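# Insert the held peg into the plate's hole

## Task

The left gripper starts out holding a peg a little above a plate, near the plate's hole. Lower the peg into that hole until it sits on the hole's bottom, without forcing or wedging it hard, since excessive force or jamming ends the attempt.

## Robot and tools

Robot: two six-joint arms, left_arm and right_arm, each ending in a two-finger parallel gripper with a wrist camera. Only the left arm matters here; leave the right arm idle by sending zeros for its six pose numbers and resending its current opening.

Frames: the scene frame has its origin at table-top height midway between the nominal bases, +z up, +x out over the table and left_arm on the +y side. Camera image sides do not match arm names. Calibrated bases in the scene frame: left_arm at (-0.033, +0.263, 0) m, quat_wxyz (+1.000, 0, 0, -0.022); right_arm at (-0.011, -0.293, 0) m, quat_wxyz (+1.000, 0, 0, -0.015). Both are almost unrotated, and up is +z in each. Hand positions, orientations, targets and wrist-camera poses are reported in that arm's own base frame. Fixed cameras and the table use the scene frame. The gripper's fingers point along its own +z and open and close along its y. end_effector_position marks the spot between the finger pads, about 1 cm short of the fingertips.

Row layout: every row has 14 numbers in [-1, 1]. The first 7 are left_arm dx, dy, dz, rx, ry, rz, opening, and the next 7 are the same for right_arm. dx to rz are offsets, not poses. They are measured from that arm's Hand target as it stood when the action or move began, along that arm's base axes. rx, ry, rz form one rotation vector about the Hand target position. The scale is 1.0 = 0.6 m or 180 degrees, so 0.0167 is about 1 cm. A translation longer than 1.0 is shortened. Opening is absolute: +1 is fully open (0.094 m) and -1 is closed. Sending 0 as an opening is a real command to half-open, so keep the left gripper's current closed command (see Tool commands) or the peg may drop.

execute_actions(actions, cameras): actions is a list of actions. Each action is a table of up to 15 rows, and each row lasts one control step of 1/30 s. A short table keeps its last row until the action's 15 steps (0.5 s) are done. Every row counts from the action's start pose, and repeating an offset in a new action moves the hand further. An empty list only returns the state. cameras is a list of names, [] for none, or omitted or ["all"] for every camera.

move(target, speed, blend, opening_speed, blocking, cameras): target is one 14-number row, or a list of up to 15 rows. Every row is an offset from the same starting Hand targets. speed is in m/s, from 0.002 to 2.9 (default 0.25), and rotation is capped at twice that in rad/s. It can be one value or one per target. blend (m) rounds corners in a list. opening_speed is the rate of change on the -1..1 scale per second, at least 0.2. blocking=false returns after about 0.5 s while the move continues. A move lasts between 0.5 s and 10 s, with straight paths that do not avoid obstacles. The result adds a 'move:' line giving the ending (done, off_target, moving, held, fault) and any limits (paced = pose clipped, held = steps withheld). done means the arm is at rest within 10 mm and 2 degrees of its target. That says nothing about contact.

wait(seconds 0 to 10) lets time pass while each arm holds its command. stop() brakes a running move. zoom_image(camera, region) enlarges part of the latest image from cam_head_left, cam_head_right, cam_left_wrist or cam_right_wrist. region is [x0, y0, x1, y1] in pixels, with the origin at the top-left, at most 504x504. Every camera gives 896x504 images. read_manual(section="licences") only returns licence text. finished_scene(scene=1) ends the scene for good.

Results show end_effector_position (m) and end_effector_quat_wxyz, Hand target (the base for the next offsets, after the orientation clip), Tool commands, grip_measured (same scale as opening), grip_effort_nm (gripper motor effort; negative means closing), joint positions, velocities ('within noise' when still) and torques. Torques 1 to 3 wrap around at ±28 N m. Only execute_actions results list per-step positions. A MOTOR HOT line appears at 75 °C. At 90 °C the arm folds up and stops working.

Behaviour: each step, commanded orientation is limited to 40 degrees from the measured one. Friction and gravity can leave the hand about 1 cm or more off its target in free air, which is not a contact sign. Any next command, even all zeros, requests the target again, and a leftover gap can be sent as an offset. An arm blocked by an object keeps pressing. To relieve it, command the target back beyond the gripper's actual position. Faster motion hits harder, and aiming further past contact pushes harder.

Suggested order: check the peg and hole in the head cameras and cam_left_wrist, zooming as needed. Align the peg over the hole with slow, small lateral offsets. Lower in small dz steps at low speed (a few cm/s or less). If the hand stalls above Hand target, or torques climb before full depth, lift slightly, re-centre and retry rather than pushing. When the peg rests on the bottom, open the gripper well above grip_measured, lift clear, confirm the peg stays seated, then call finished_scene.

Avoid: dropping the peg or knocking anything off the table, hard impacts or forceful pushes, arms contacting each other, paths passing near an arm's own base, and long stalled pushes that heat motors.

Each tool is called after "Request:" by a JSON object that holds its "op" and its "data", one argument or row to a line.

## Session

Request:
{"op": "wait", "data": {
  "seconds": 0.1
}}

Scene clock: 0.10 s.
left_arm: end_effector_position=(+0.2764, -0.1577, +0.1159) grip_measured=-0.053 grip_effort_nm=-1.028 end_effector_quat_wxyz=(-0.002, +0.859, +0.512, -0.006) | right_arm: end_effector_position=(+0.3834, +0.0013, +0.4009) grip_measured=+1.000 grip_effort_nm=-0.017 end_effector_quat_wxyz=(+0.701, +0.001, +0.713, +0.002)
Joint positions: left_arm=[-0.517 1.756 1.462 -1.285 0.008 1.551 0.044] | right_arm=[0.001 1.052 1.041 -0.005 0 0.005 0.094]
Joint velocities: within noise
Joint torques (N m): left_arm=[-0.02 -8.79 5.98 0.3 0.07 0.01] | right_arm=[0.08 -3.86 10.1 2.24 0.07 0.02]
Heat: left arm: 47 °C; right arm: 43 °C.
Hand target: left_arm +0.2801, -0.1621, +0.1280; +0.020, +0.860, +0.509, +0.000 | right_arm +0.3795, +0.0010, +0.4104; +0.709, +0.000, +0.706, +0.000
Tool commands: left_gripper/opening=-1.0 right_gripper/opening=+1.0
wait: 0.10 s; no rest

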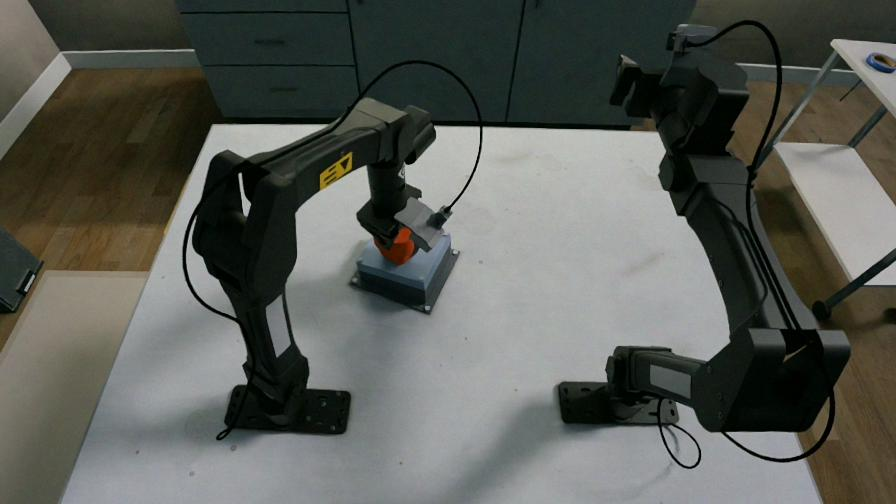

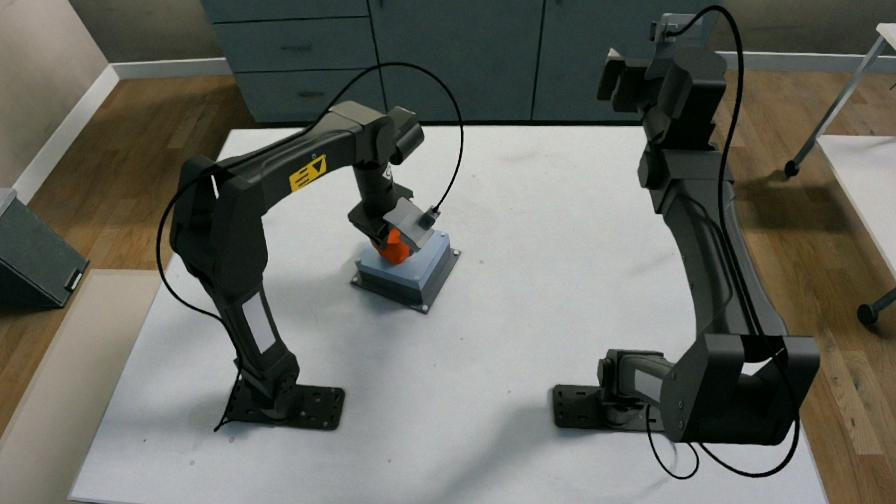

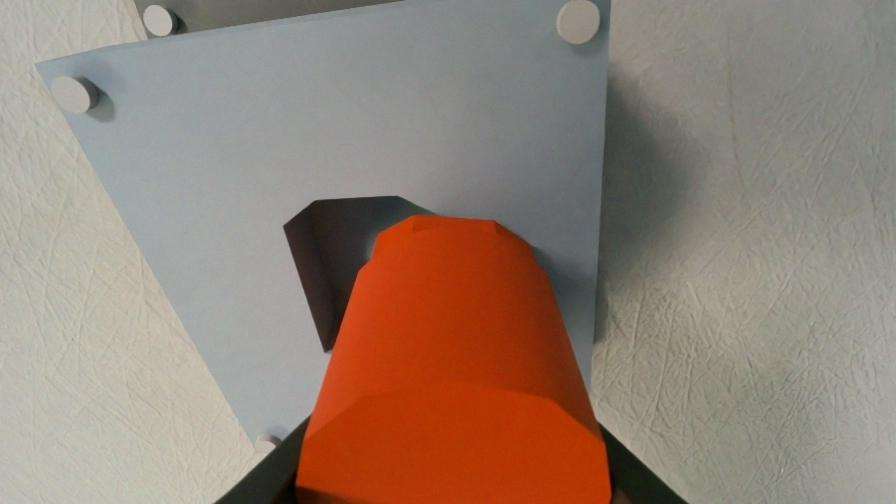

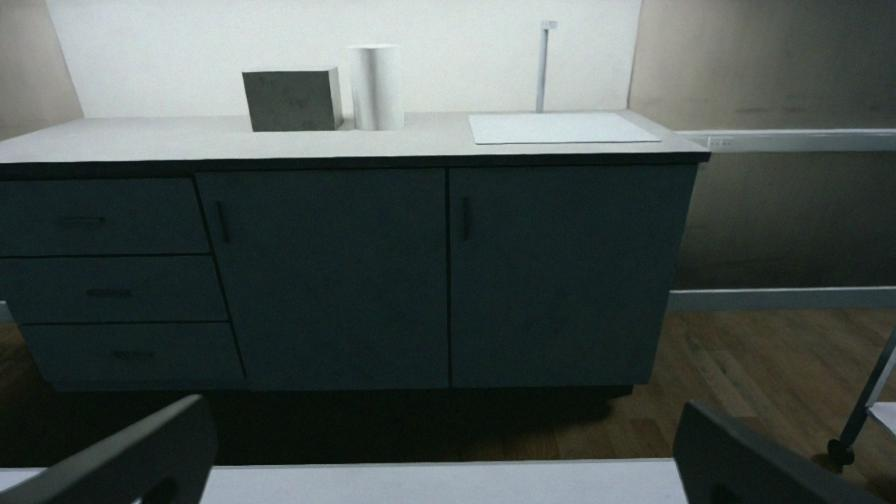

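Request:
{"op": "zoom_image", "data": {
  "camera": "cam_left_wrist",
  "region": [200, 130, 700, 504]
}}

Request:
{"op": "zoom_image", "data": {
  "camera": "cam_head_left",
  "region": [330, 180, 490, 330]
}}

Request:
{"op": "zoom_image", "data": {
  "camera": "cam_head_right",
  "region": [330, 180, 490, 330]
}}

Scaled by 1.008 from the camera's 896x504 image, which has a finer 1280x720 frame.

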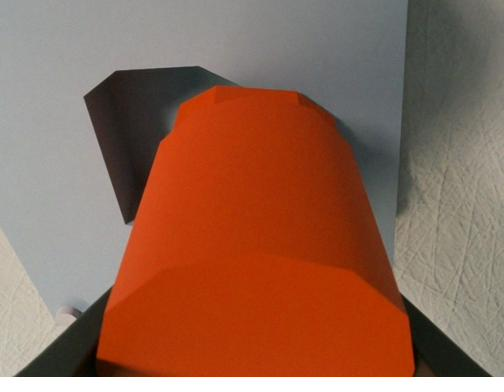

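Scaled by 3.150 from the camera's 896x504 image, which has a finer 1280x720 frame.

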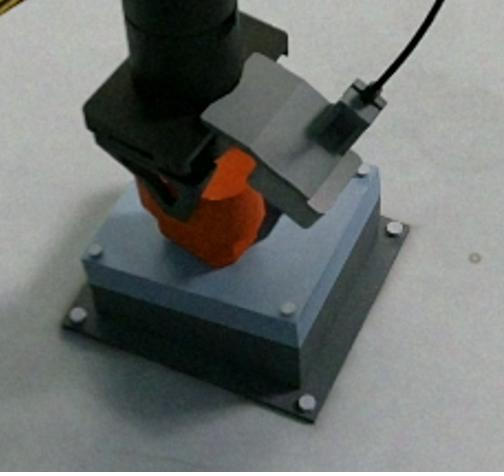

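Scaled by 3.150 from the camera's 896x504 image, which has a finer 1280x720 frame.

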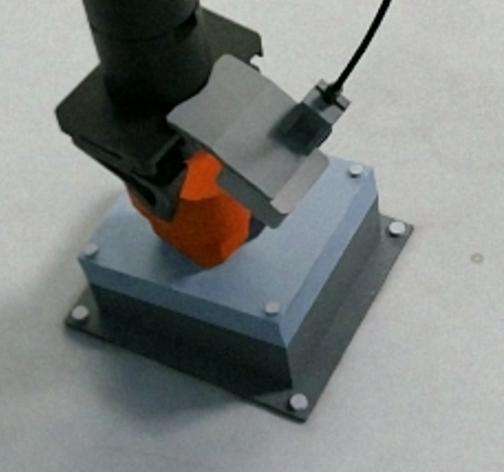

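Request:
{"op": "move", "data": {
  "target": [0.0,0.0,0.1,0,0,0,-1,0,0,0,0,0,0,1],
  "speed": 0.15
}}

Request:
{"op": "zoom_image", "data": {
  "camera": "cam_left_wrist",
  "region": [200, 0, 700, 504]
}}

Scene clock: 20.57 s.
left_arm: end_effector_position=(+0.2802, -0.1598, +0.1791) grip_measured=-0.053 grip_effort_nm=-1.023 end_effector_quat_wxyz=(+0.014, +0.859, +0.511, +0.003) | right_arm: end_effector_position=(+0.3834, +0.0005, +0.4009) grip_measured=+1.000 grip_effort_nm=-0.012 end_effector_quat_wxyz=(+0.701, +0.003, +0.713, +0.000)
Joint positions: left_arm=[-0.517 1.756 1.713 -1.501 0.008 1.551 0.044] | right_arm=[0.001 1.052 1.041 -0.005 0.005 0.005 0.094]
Joint velocities: within noise
Joint torques (N m): left_arm=[0.01 -6.58 7.56 0.04 0.08 0] | right_arm=[0.06 -3.86 10.17 2.27 0.02 0.03]
Heat: left arm: 48 °C; right arm: 47 °C.
Hand target: left_arm +0.2801, -0.1621, +0.1880; +0.020, +0.860, +0.509, +0.000 | right_arm +0.3795, +0.0010, +0.4104; +0.709, +0.000, +0.706, +0.000
Off the commanded pose: left_arm 0.009 m, 1 deg | right_arm 0.010 m, 1 deg.
move: done

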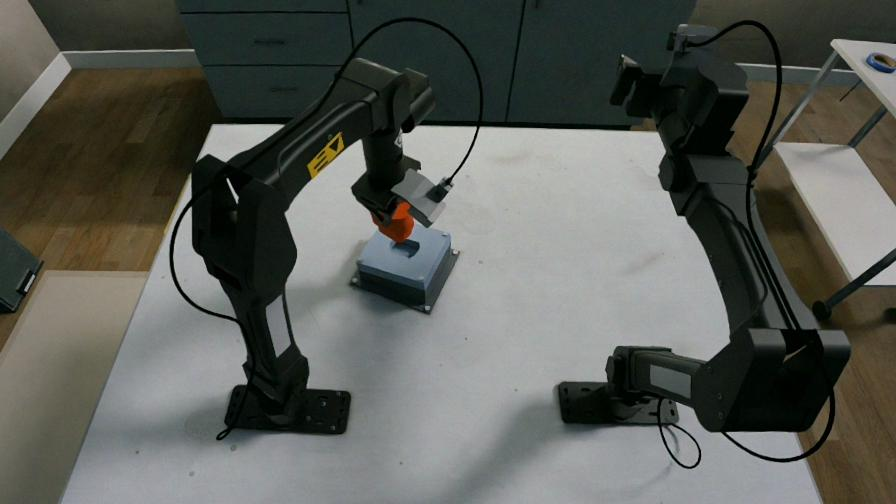

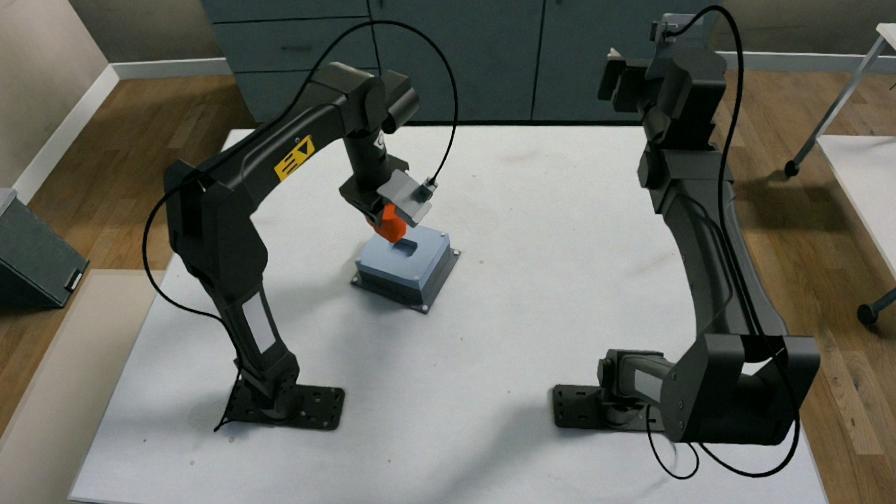

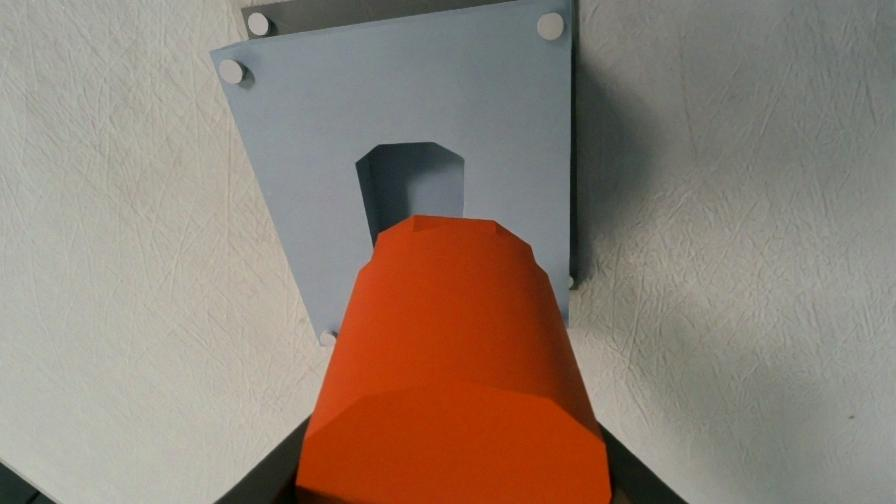

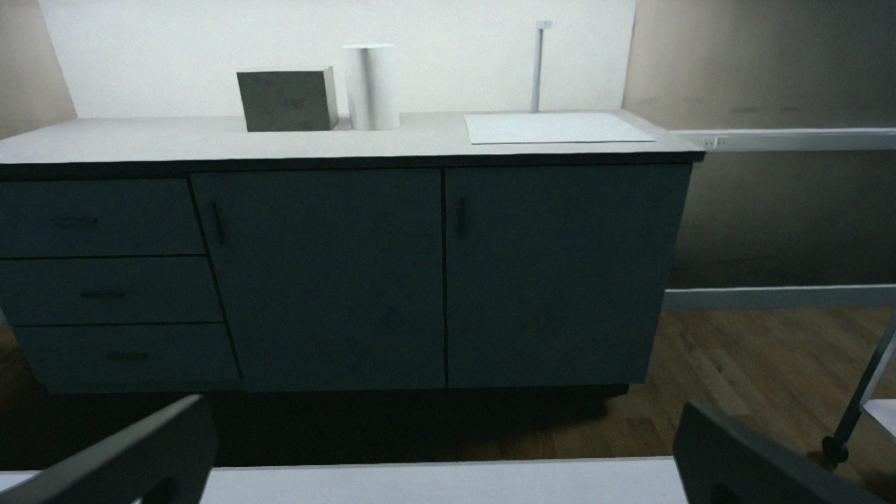

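Scaled by 1.000.

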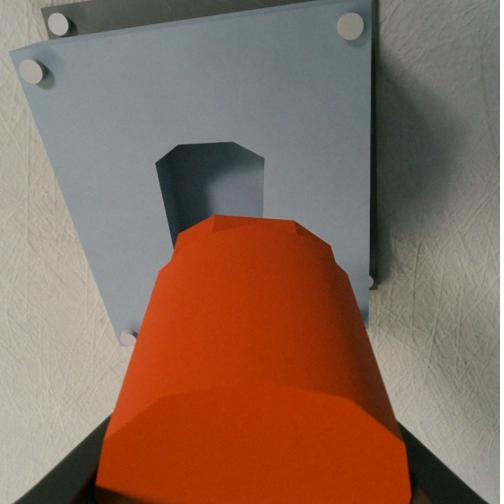

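Request:
{"op": "move", "data": {
  "target": [0.045,0.085,0.06,0,0,0,-1,0,0,0,0,0,0,1],
  "speed": 0.15
}}

Request:
{"op": "zoom_image", "data": {
  "camera": "cam_left_wrist",
  "region": [300, 0, 660, 250]
}}

Request:
{"op": "zoom_image", "data": {
  "camera": "cam_head_left",
  "region": [330, 160, 490, 330]
}}

Request:
{"op": "zoom_image", "data": {
  "camera": "cam_head_right",
  "region": [330, 160, 490, 330]
}}

Scene clock: 30.43 s.
left_arm: end_effector_position=(+0.3106, -0.1103, +0.1990) grip_measured=-0.053 grip_effort_nm=-1.028 end_effector_quat_wxyz=(+0.030, +0.857, +0.514, +0.019) | right_arm: end_effector_position=(+0.3834, +0.0005, +0.4009) grip_measured=+1.000 grip_effort_nm=-0.012 end_effector_quat_wxyz=(+0.701, +0.003, +0.713, +0.000)
Joint positions: left_arm=[-0.339 1.761 1.798 -1.538 0.009 1.721 0.044] | right_arm=[0.001 1.052 1.041 -0.005 0.005 0.005 0.094]
Joint velocities: within noise
Joint torques (N m): left_arm=[0.06 -10.28 7.69 0.12 0.13 0.09] | right_arm=[0.06 -3.9 10.14 2.25 0.04 0.02]
Heat: left arm: 49 °C; right arm: 48 °C.
Hand target: left_arm +0.3071, -0.1111, +0.2240; +0.020, +0.860, +0.509, +0.000 | right_arm +0.3795, +0.0010, +0.4104; +0.709, +0.000, +0.706, +0.000
Off the commanded pose: left_arm 0.025 m, 2 deg | right_arm 0.010 m, 1 deg.
joint sent to its limit (left arm) — joint 4 (wrist pitch), lower limit. The joint targets are off in position and orientation.
move: off_target (left_arm)

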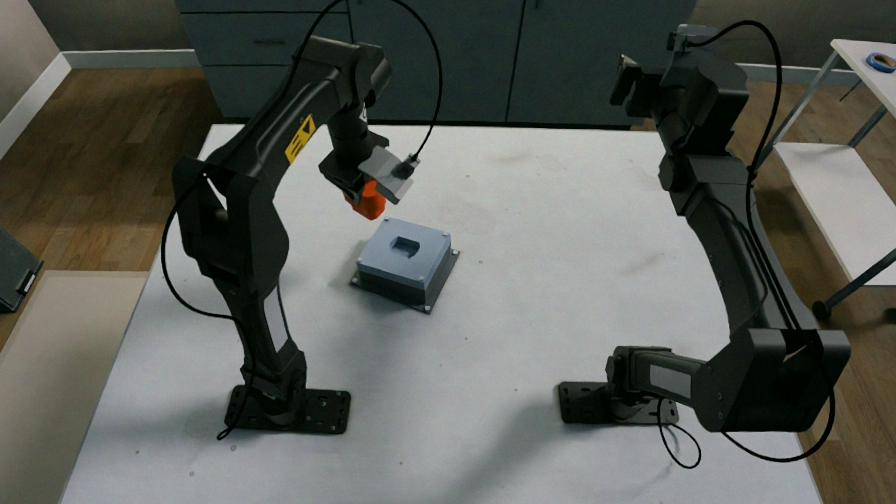

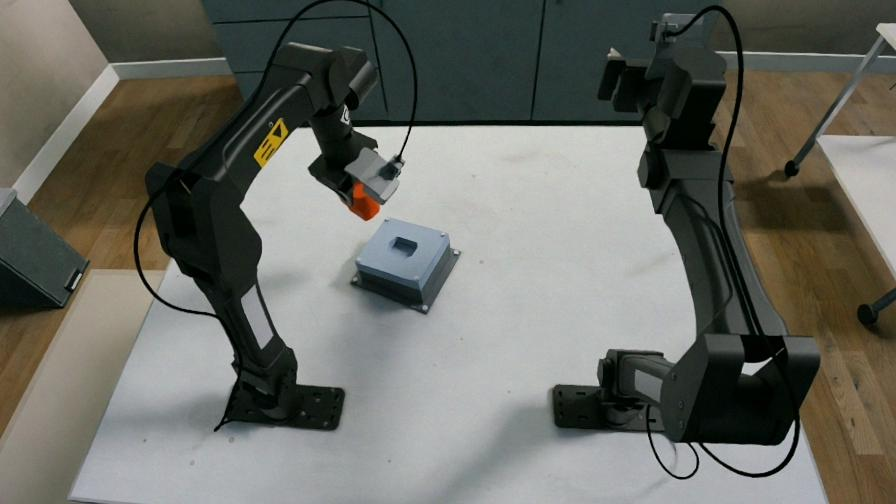

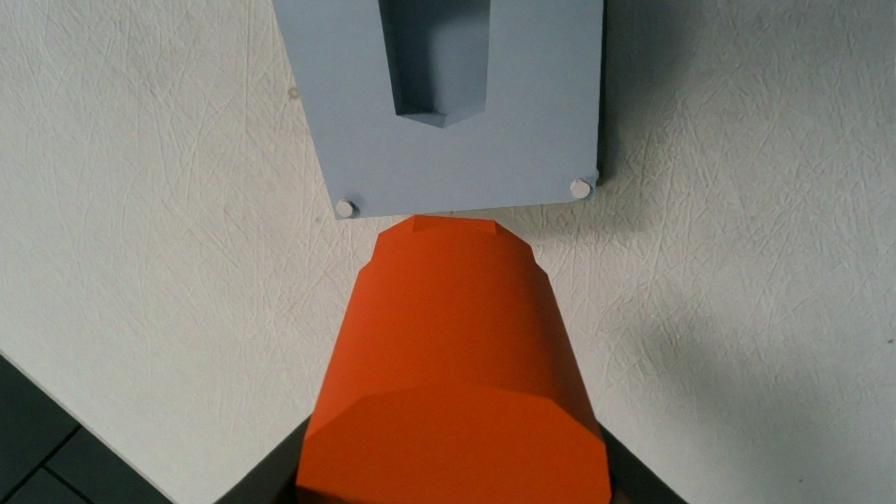

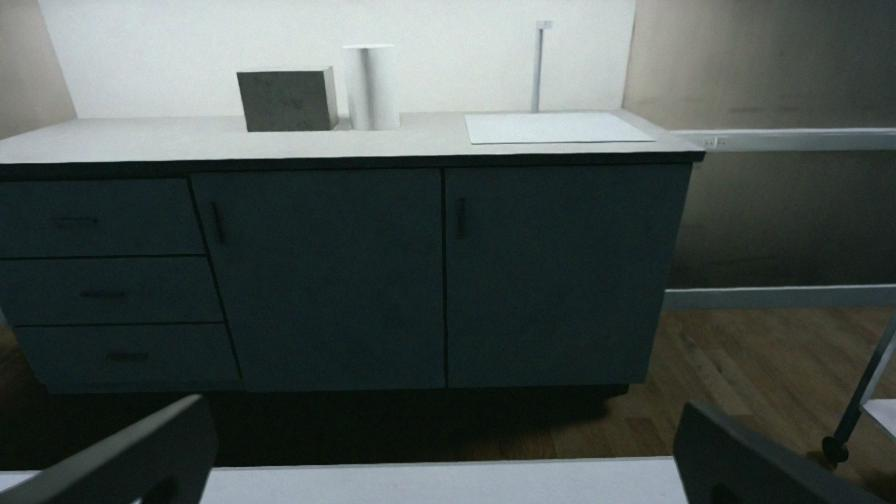

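Scaled by 1.400 from the camera's 896x504 image, which has a finer 1280x720 frame.

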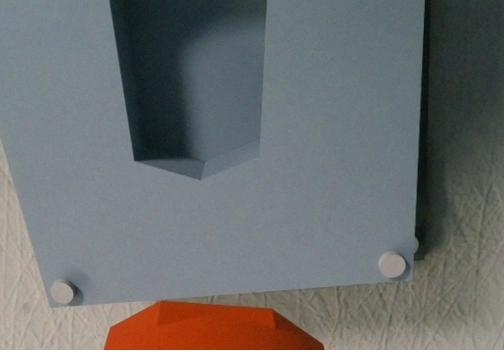

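Scaled by 2.965 from the camera's 896x504 image, which has a finer 1280x720 frame.

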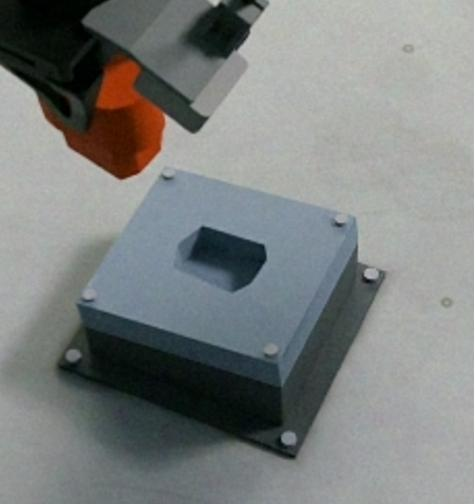

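Scaled by 2.965 from the camera's 896x504 image, which has a finer 1280x720 frame.

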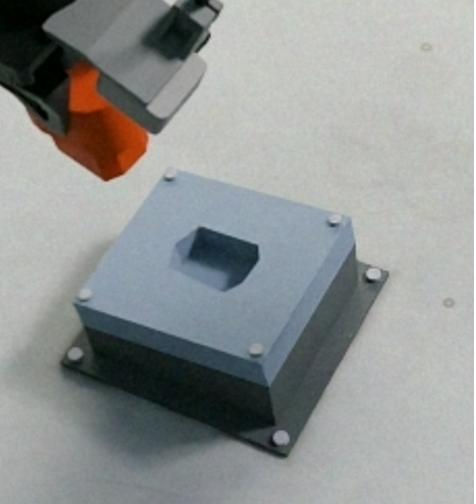

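Request:
{"op": "zoom_image", "data": {
  "camera": "cam_left_wrist",
  "region": [350, 190, 560, 310]
}}

Request:
{"op": "zoom_image", "data": {
  "camera": "cam_left_wrist",
  "region": [280, 310, 630, 504]
}}

Request:
{"op": "zoom_image", "data": {
  "camera": "cam_head_left",
  "region": [330, 170, 400, 230]
}}

Request:
{"op": "zoom_image", "data": {
  "camera": "cam_head_right",
  "region": [330, 170, 400, 230]
}}

Scaled by 2.400 from the camera's 896x504 image, which has a finer 1280x720 frame.

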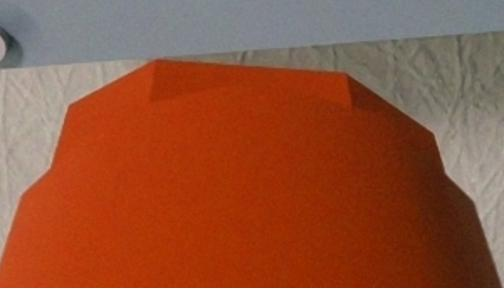

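Scaled by 1.440 from the camera's 896x504 image, which has a finer 1280x720 frame.

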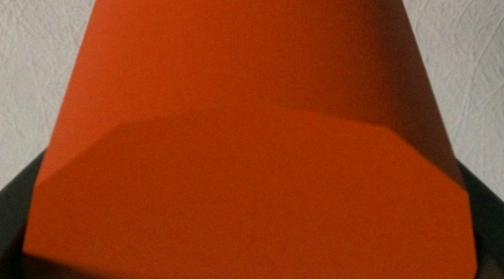

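Scaled by 7.200 from the camera's 896x504 image, which has a finer 1280x720 frame.

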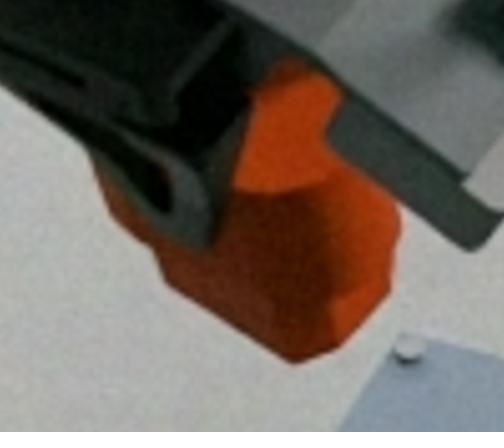

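Scaled by 7.200 from the camera's 896x504 image, which has a finer 1280x720 frame.

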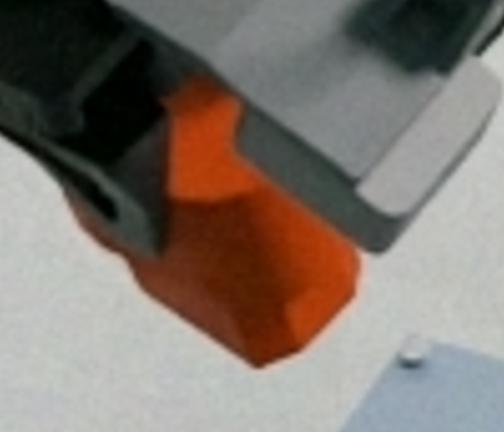

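Request:
{"op": "move", "data": {
  "target": [-0.0285,-0.108,-0.13,0,0,0.0556,-1,0,0,0,0,0,0,1],
  "speed": 0.15
}}

Request:
{"op": "zoom_image", "data": {
  "camera": "cam_left_wrist",
  "region": [300, 100, 650, 350]
}}

Scene clock: 112.00 s.
left_arm: end_effector_position=(+0.2849, -0.1692, +0.1446) grip_measured=-0.053 grip_effort_nm=-1.028 end_effector_quat_wxyz=(+0.003, +0.811, +0.585, -0.004) | right_arm: end_effector_position=(+0.3834, +0.0005, +0.4009) grip_measured=+1.000 grip_effort_nm=-0.017 end_effector_quat_wxyz=(+0.701, +0.003, +0.713, +0.000)
Joint positions: left_arm=[-0.534 1.798 1.626 -1.397 0.009 1.359 0.044] | right_arm=[0.001 1.052 1.041 -0.005 0.005 0.005 0.094]
Joint velocities: within noise
Joint torques (N m): left_arm=[-0.51 -7.53 4.44 0.68 -0.01 -0.08] | right_arm=[0.03 -3.96 10.17 2.27 0.02 0.02]
Heat: left arm: 48 °C; right arm: 49 °C.
Hand target: left_arm +0.2900, -0.1759, +0.1460; +0.020, +0.813, +0.582, +0.002 | right_arm +0.3795, +0.0010, +0.4104; +0.709, +0.000, +0.706, +0.000
Off the commanded pose: left_arm 0.008 m, 2 deg | right_arm 0.010 m, 1 deg.
move: done

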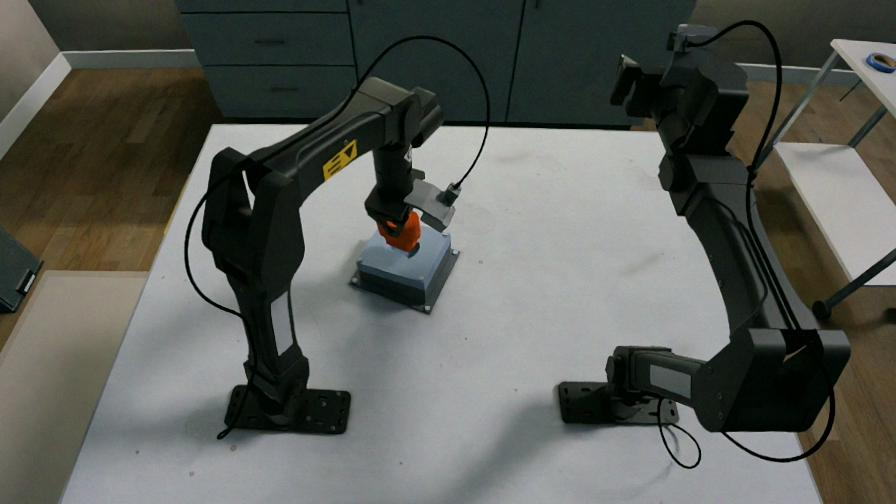

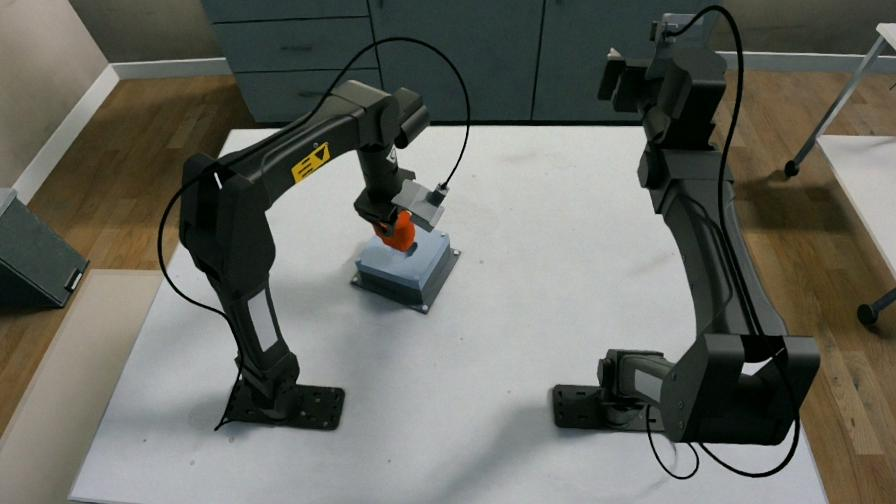

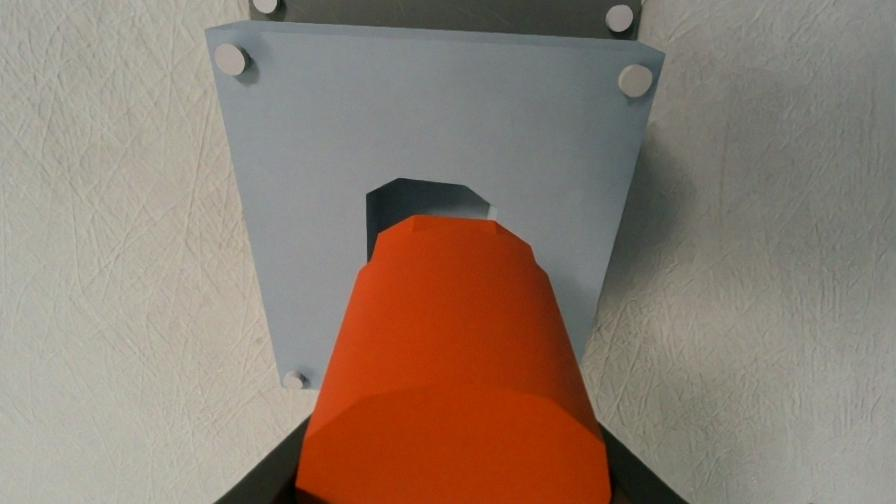

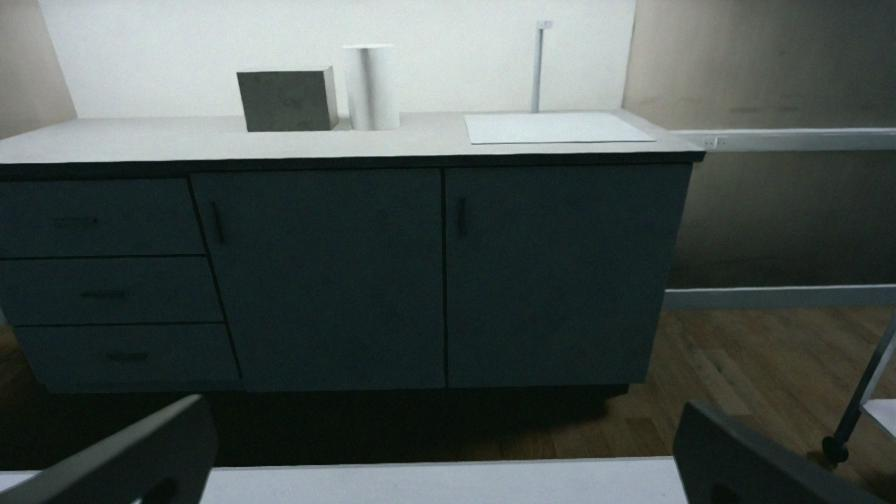

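Scaled by 1.440 from the camera's 896x504 image, which has a finer 1280x720 frame.

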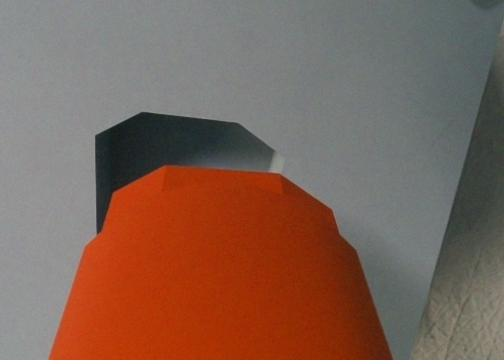

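Request:
{"op": "move", "data": {
  "target": [0.0103,-0.0052,-0.033,0,0,0,-1,0,0,0,0,0,0,1],
  "speed": 0.08
}}

Request:
{"op": "zoom_image", "data": {
  "camera": "cam_left_wrist",
  "region": [340, 170, 580, 290]
}}

Scene clock: 136.53 s.
left_arm: end_effector_position=(+0.2911, -0.1723, +0.1264) grip_measured=-0.053 grip_effort_nm=-1.028 end_effector_quat_wxyz=(+0.005, +0.811, +0.585, -0.003) | right_arm: end_effector_position=(+0.3834, +0.0005, +0.4009) grip_measured=+1.000 grip_effort_nm=-0.017 end_effector_quat_wxyz=(+0.701, +0.003, +0.713, +0.000)
Joint positions: left_arm=[-0.532 1.818 1.578 -1.324 0.009 1.359 0.044] | right_arm=[0.001 1.052 1.041 -0.005 0.005 0.005 0.094]
Joint velocities: within noise
Joint torques (N m): left_arm=[-0.32 -7.35 4.52 0.7 -0.01 -0.06] | right_arm=[0.02 -3.89 10.11 2.24 0.04 0.04]
Heat: left arm: 46 °C; right arm: 49 °C.
Hand target: left_arm +0.2961, -0.1790, +0.1262; +0.020, +0.813, +0.582, +0.002 | right_arm +0.3795, +0.0010, +0.4104; +0.709, +0.000, +0.706, +0.000
Off the commanded pose: left_arm 0.008 m, 2 deg | right_arm 0.010 m, 1 deg.
move: done

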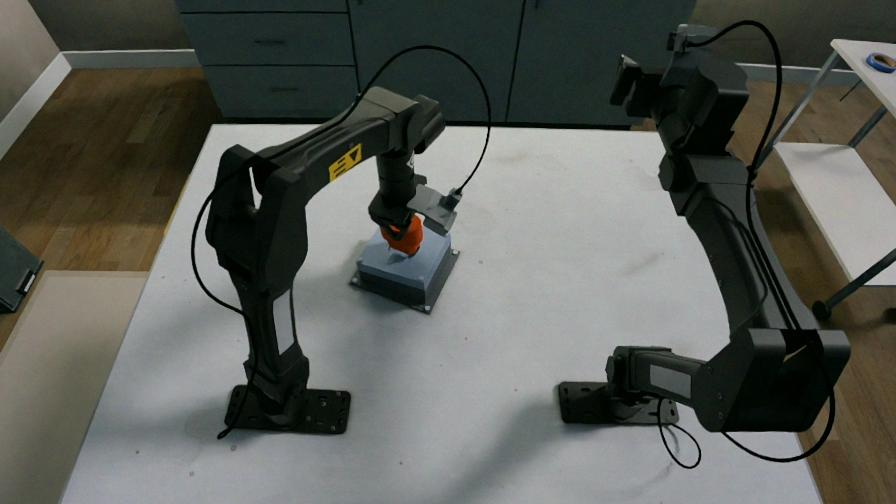

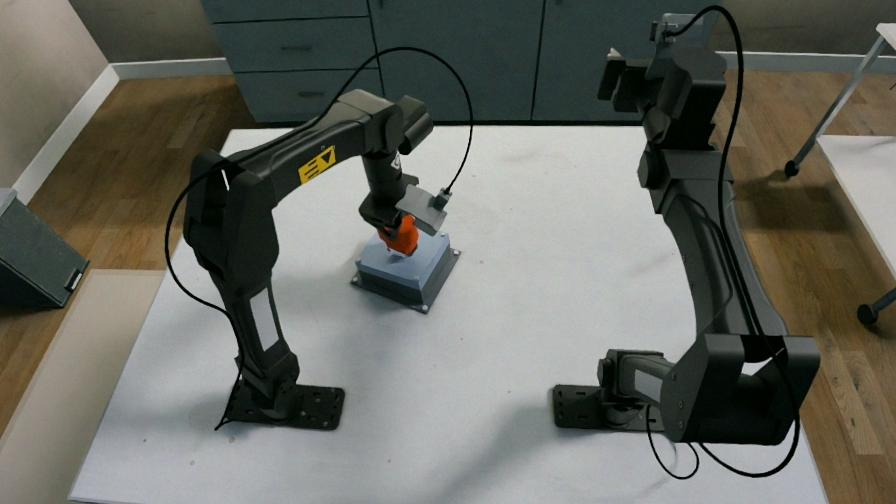

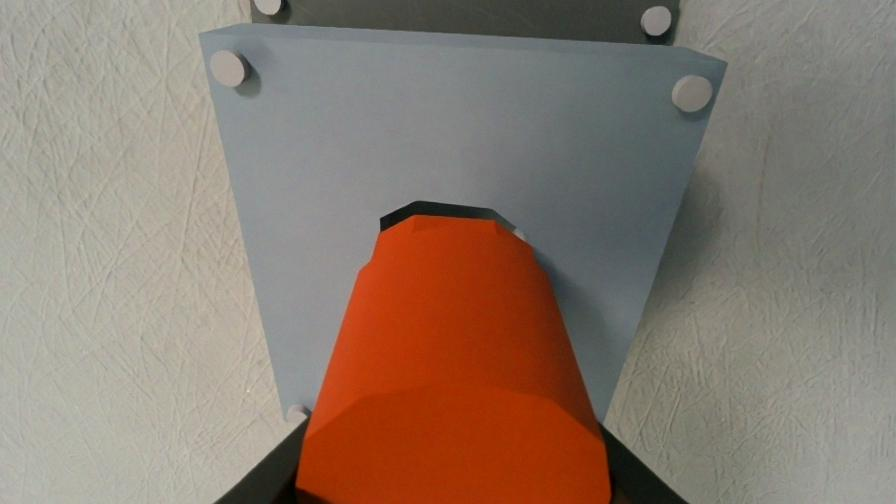

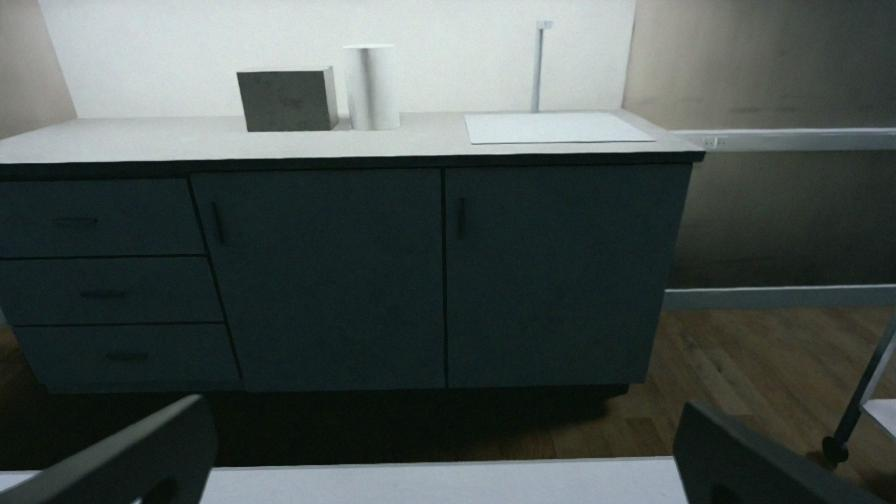

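Scaled by 2.100 from the camera's 896x504 image, which has a finer 1280x720 frame.

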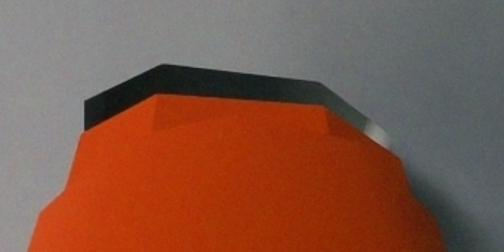

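Request:
{"op": "move", "data": {
  "target": [0.0018,-0.0007,-0.0115,0,0,-0.015,-1,0,0,0,0,0,0,1],
  "speed": 0.05,
  "cameras": ["cam_left_wrist"]
}}

Request:
{"op": "zoom_image", "data": {
  "camera": "cam_left_wrist",
  "region": [340, 170, 580, 290]
}}

Scene clock: 150.13 s.
left_arm: end_effector_position=(+0.2920, -0.1728, +0.1214) grip_measured=-0.053 grip_effort_nm=-1.023 end_effector_quat_wxyz=(+0.007, +0.821, +0.571, -0.002) | right_arm: end_effector_position=(+0.3834, +0.0005, +0.4009) grip_measured=+1.000 grip_effort_nm=-0.017 end_effector_quat_wxyz=(+0.701, +0.003, +0.713, +0.000)
Joint positions: left_arm=[-0.532 1.818 1.558 -1.3 0.009 1.393 0.044] | right_arm=[0.001 1.052 1.041 -0.005 0.005 0.005 0.094]
Joint velocities: within noise
Joint torques (N m): left_arm=[-0.25 -6.8 4.27 0.66 0.04 0.08] | right_arm=[-0.02 -3.89 10.15 2.27 0.02 0.01]
Heat: left arm: 46 °C; right arm: 49 °C.
Hand target: left_arm +0.2972, -0.1795, +0.1193; +0.020, +0.826, +0.563, +0.001 | right_arm +0.3795, +0.0010, +0.4104; +0.709, +0.000, +0.706, +0.000
Off the commanded pose: left_arm 0.009 m, 2 deg | right_arm 0.010 m, 1 deg.
move: done
Images, in order (width x height): cam_left_wrist 896x504.

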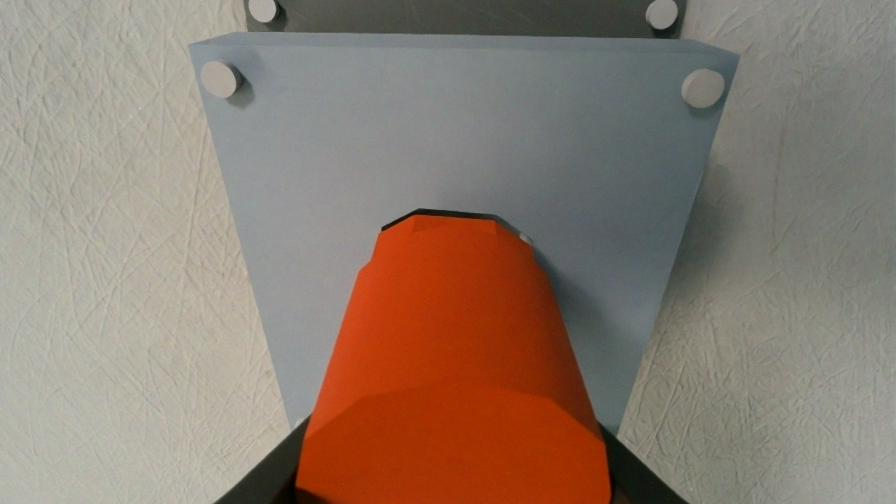

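Scaled by 2.100 from the camera's 896x504 image, which has a finer 1280x720 frame.

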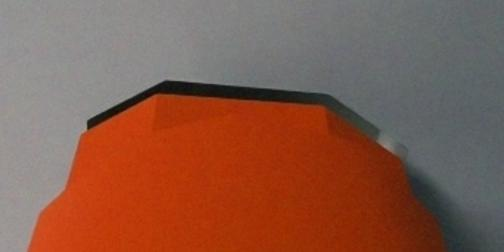

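Request:
{"op": "move", "data": {
  "target": [-0.0015,0.0005,-0.0055,0,0,-0.003,-1,0,0,0,0,0,0,1],
  "speed": 0.03,
  "cameras": ["cam_left_wrist","cam_head_left"]
}}

Request:
{"op": "zoom_image", "data": {
  "camera": "cam_left_wrist",
  "region": [340, 170, 580, 290]
}}

Request:
{"op": "zoom_image", "data": {
  "camera": "cam_head_left",
  "region": [360, 200, 470, 280]
}}

Scene clock: 159.77 s.
left_arm: end_effector_position=(+0.2916, -0.1726, +0.1171) grip_measured=-0.053 grip_effort_nm=-1.023 end_effector_quat_wxyz=(+0.007, +0.823, +0.568, -0.002) | right_arm: end_effector_position=(+0.3834, +0.0005, +0.4009) grip_measured=+1.000 grip_effort_nm=-0.017 end_effector_quat_wxyz=(+0.701, +0.003, +0.713, +0.000)
Joint positions: left_arm=[-0.532 1.818 1.541 -1.285 0.009 1.402 0.044] | right_arm=[0.001 1.052 1.041 -0.005 0.005 0.005 0.094]
Joint velocities: within noise
Joint torques (N m): left_arm=[-0.13 -7.25 4.26 0.72 0.01 0.04] | right_arm=[0.01 -3.89 10.25 2.27 0.01 0.04]
Heat: left arm: 46 °C; right arm: 49 °C.
Hand target: left_arm +0.2963, -0.1792, +0.1160; +0.020, +0.829, +0.559, +0.001 | right_arm +0.3795, +0.0010, +0.4104; +0.709, +0.000, +0.706, +0.000
Off the commanded pose: left_arm 0.008 m, 2 deg | right_arm 0.010 m, 1 deg.
move: done
Images, in order (width x height): cam_head_left 896x504, cam_left_wrist 896x504.

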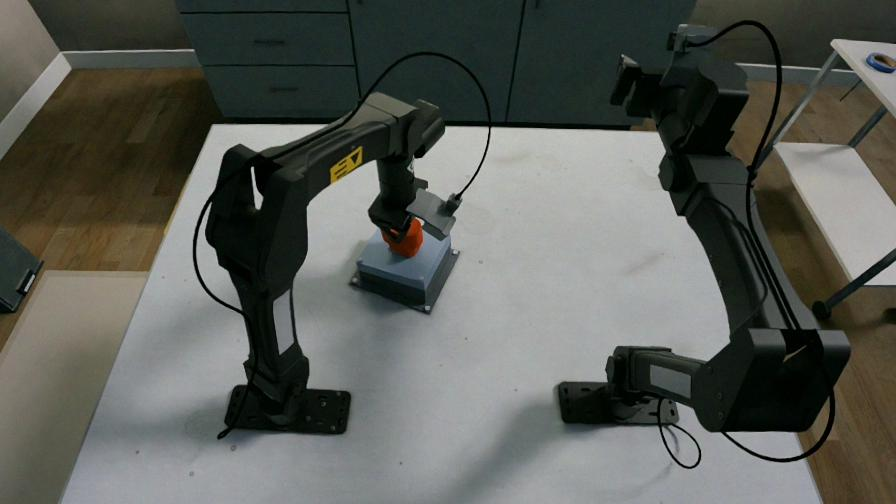

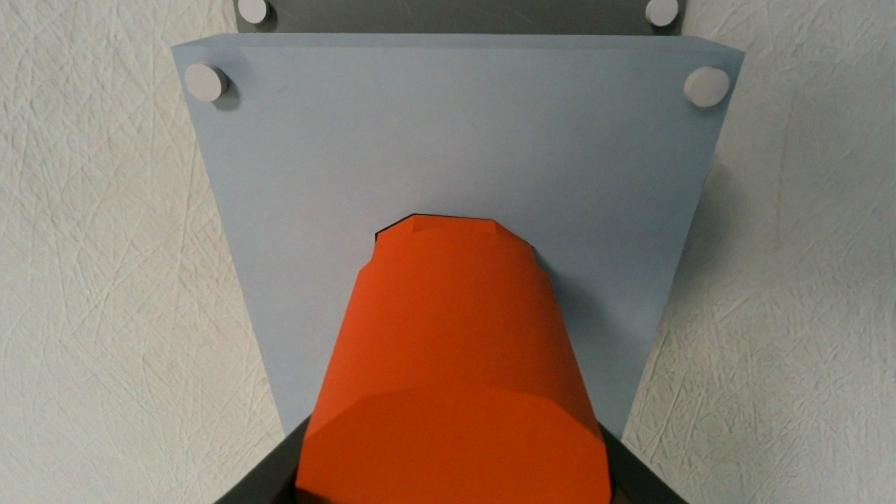

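Scaled by 2.100 from the camera's 896x504 image, which has a finer 1280x720 frame.

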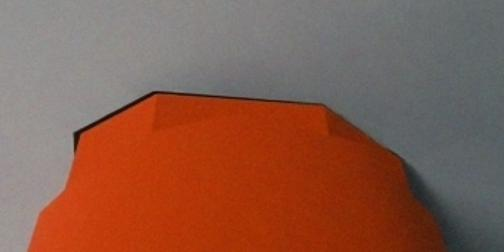

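Scaled by 4.582 from the camera's 896x504 image, which has a finer 1280x720 frame.

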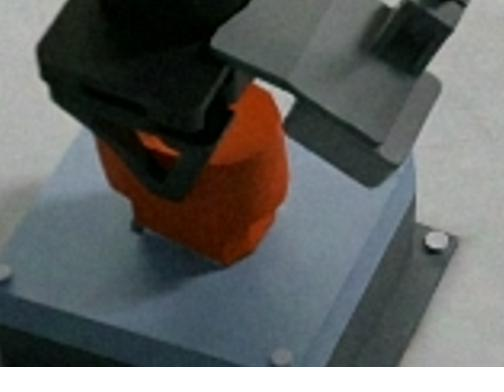

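Request:
{"op": "move", "data": {
  "target": [0.0006,-0.0002,-0.003,0,0,0,-1,0,0,0,0,0,0,1],
  "speed": 0.02,
  "cameras": ["cam_left_wrist"]
}}

Request:
{"op": "zoom_image", "data": {
  "camera": "cam_left_wrist",
  "region": [340, 170, 580, 290]
}}

Scene clock: 173.43 s.
left_arm: end_effector_position=(+0.2929, -0.1734, +0.1171) grip_measured=-0.053 grip_effort_nm=-1.028 end_effector_quat_wxyz=(+0.009, +0.823, +0.568, -0.001) | right_arm: end_effector_position=(+0.3834, +0.0005, +0.4009) grip_measured=+1.000 grip_effort_nm=-0.017 end_effector_quat_wxyz=(+0.701, +0.003, +0.713, +0.000)
Joint positions: left_arm=[-0.532 1.818 1.541 -1.278 0.009 1.402 0.044] | right_arm=[0.001 1.052 1.041 -0.005 0.005 0.005 0.094]
Joint velocities: within noise
Joint torques (N m): left_arm=[-0.2 -6.93 3.77 0.69 0.02 0.09] | right_arm=[0.02 -3.85 10.1 2.24 0.03 0.01]
Heat: left arm: 46 °C; right arm: 49 °C.
Hand target: left_arm +0.2967, -0.1793, +0.1142; +0.020, +0.829, +0.559, +0.001 | right_arm +0.3795, +0.0010, +0.4104; +0.709, +0.000, +0.706, +0.000
Off the commanded pose: left_arm 0.008 m, 2 deg | right_arm 0.010 m, 1 deg.
move: done
Images, in order (width x height): cam_left_wrist 896x504.

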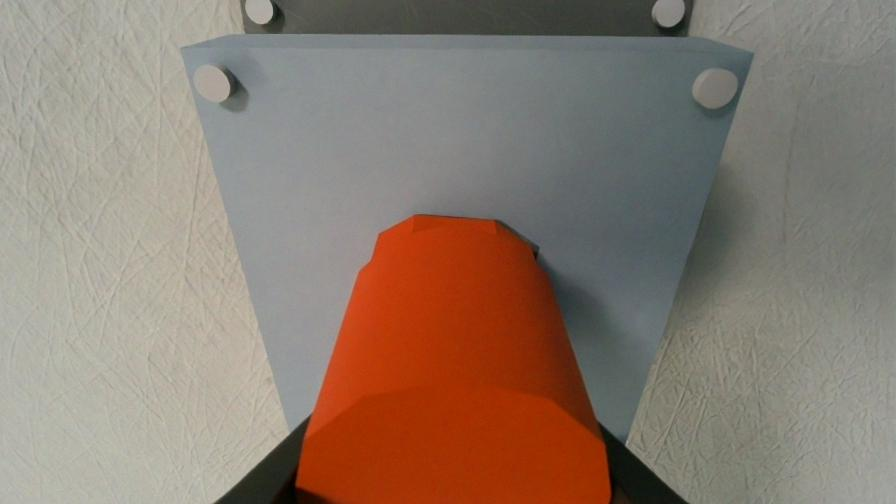

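Scaled by 2.100 from the camera's 896x504 image, which has a finer 1280x720 frame.

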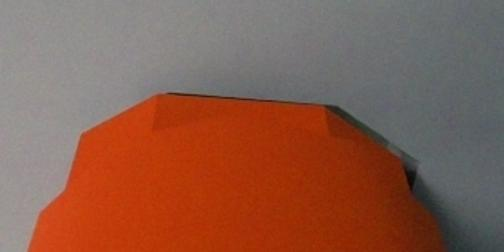

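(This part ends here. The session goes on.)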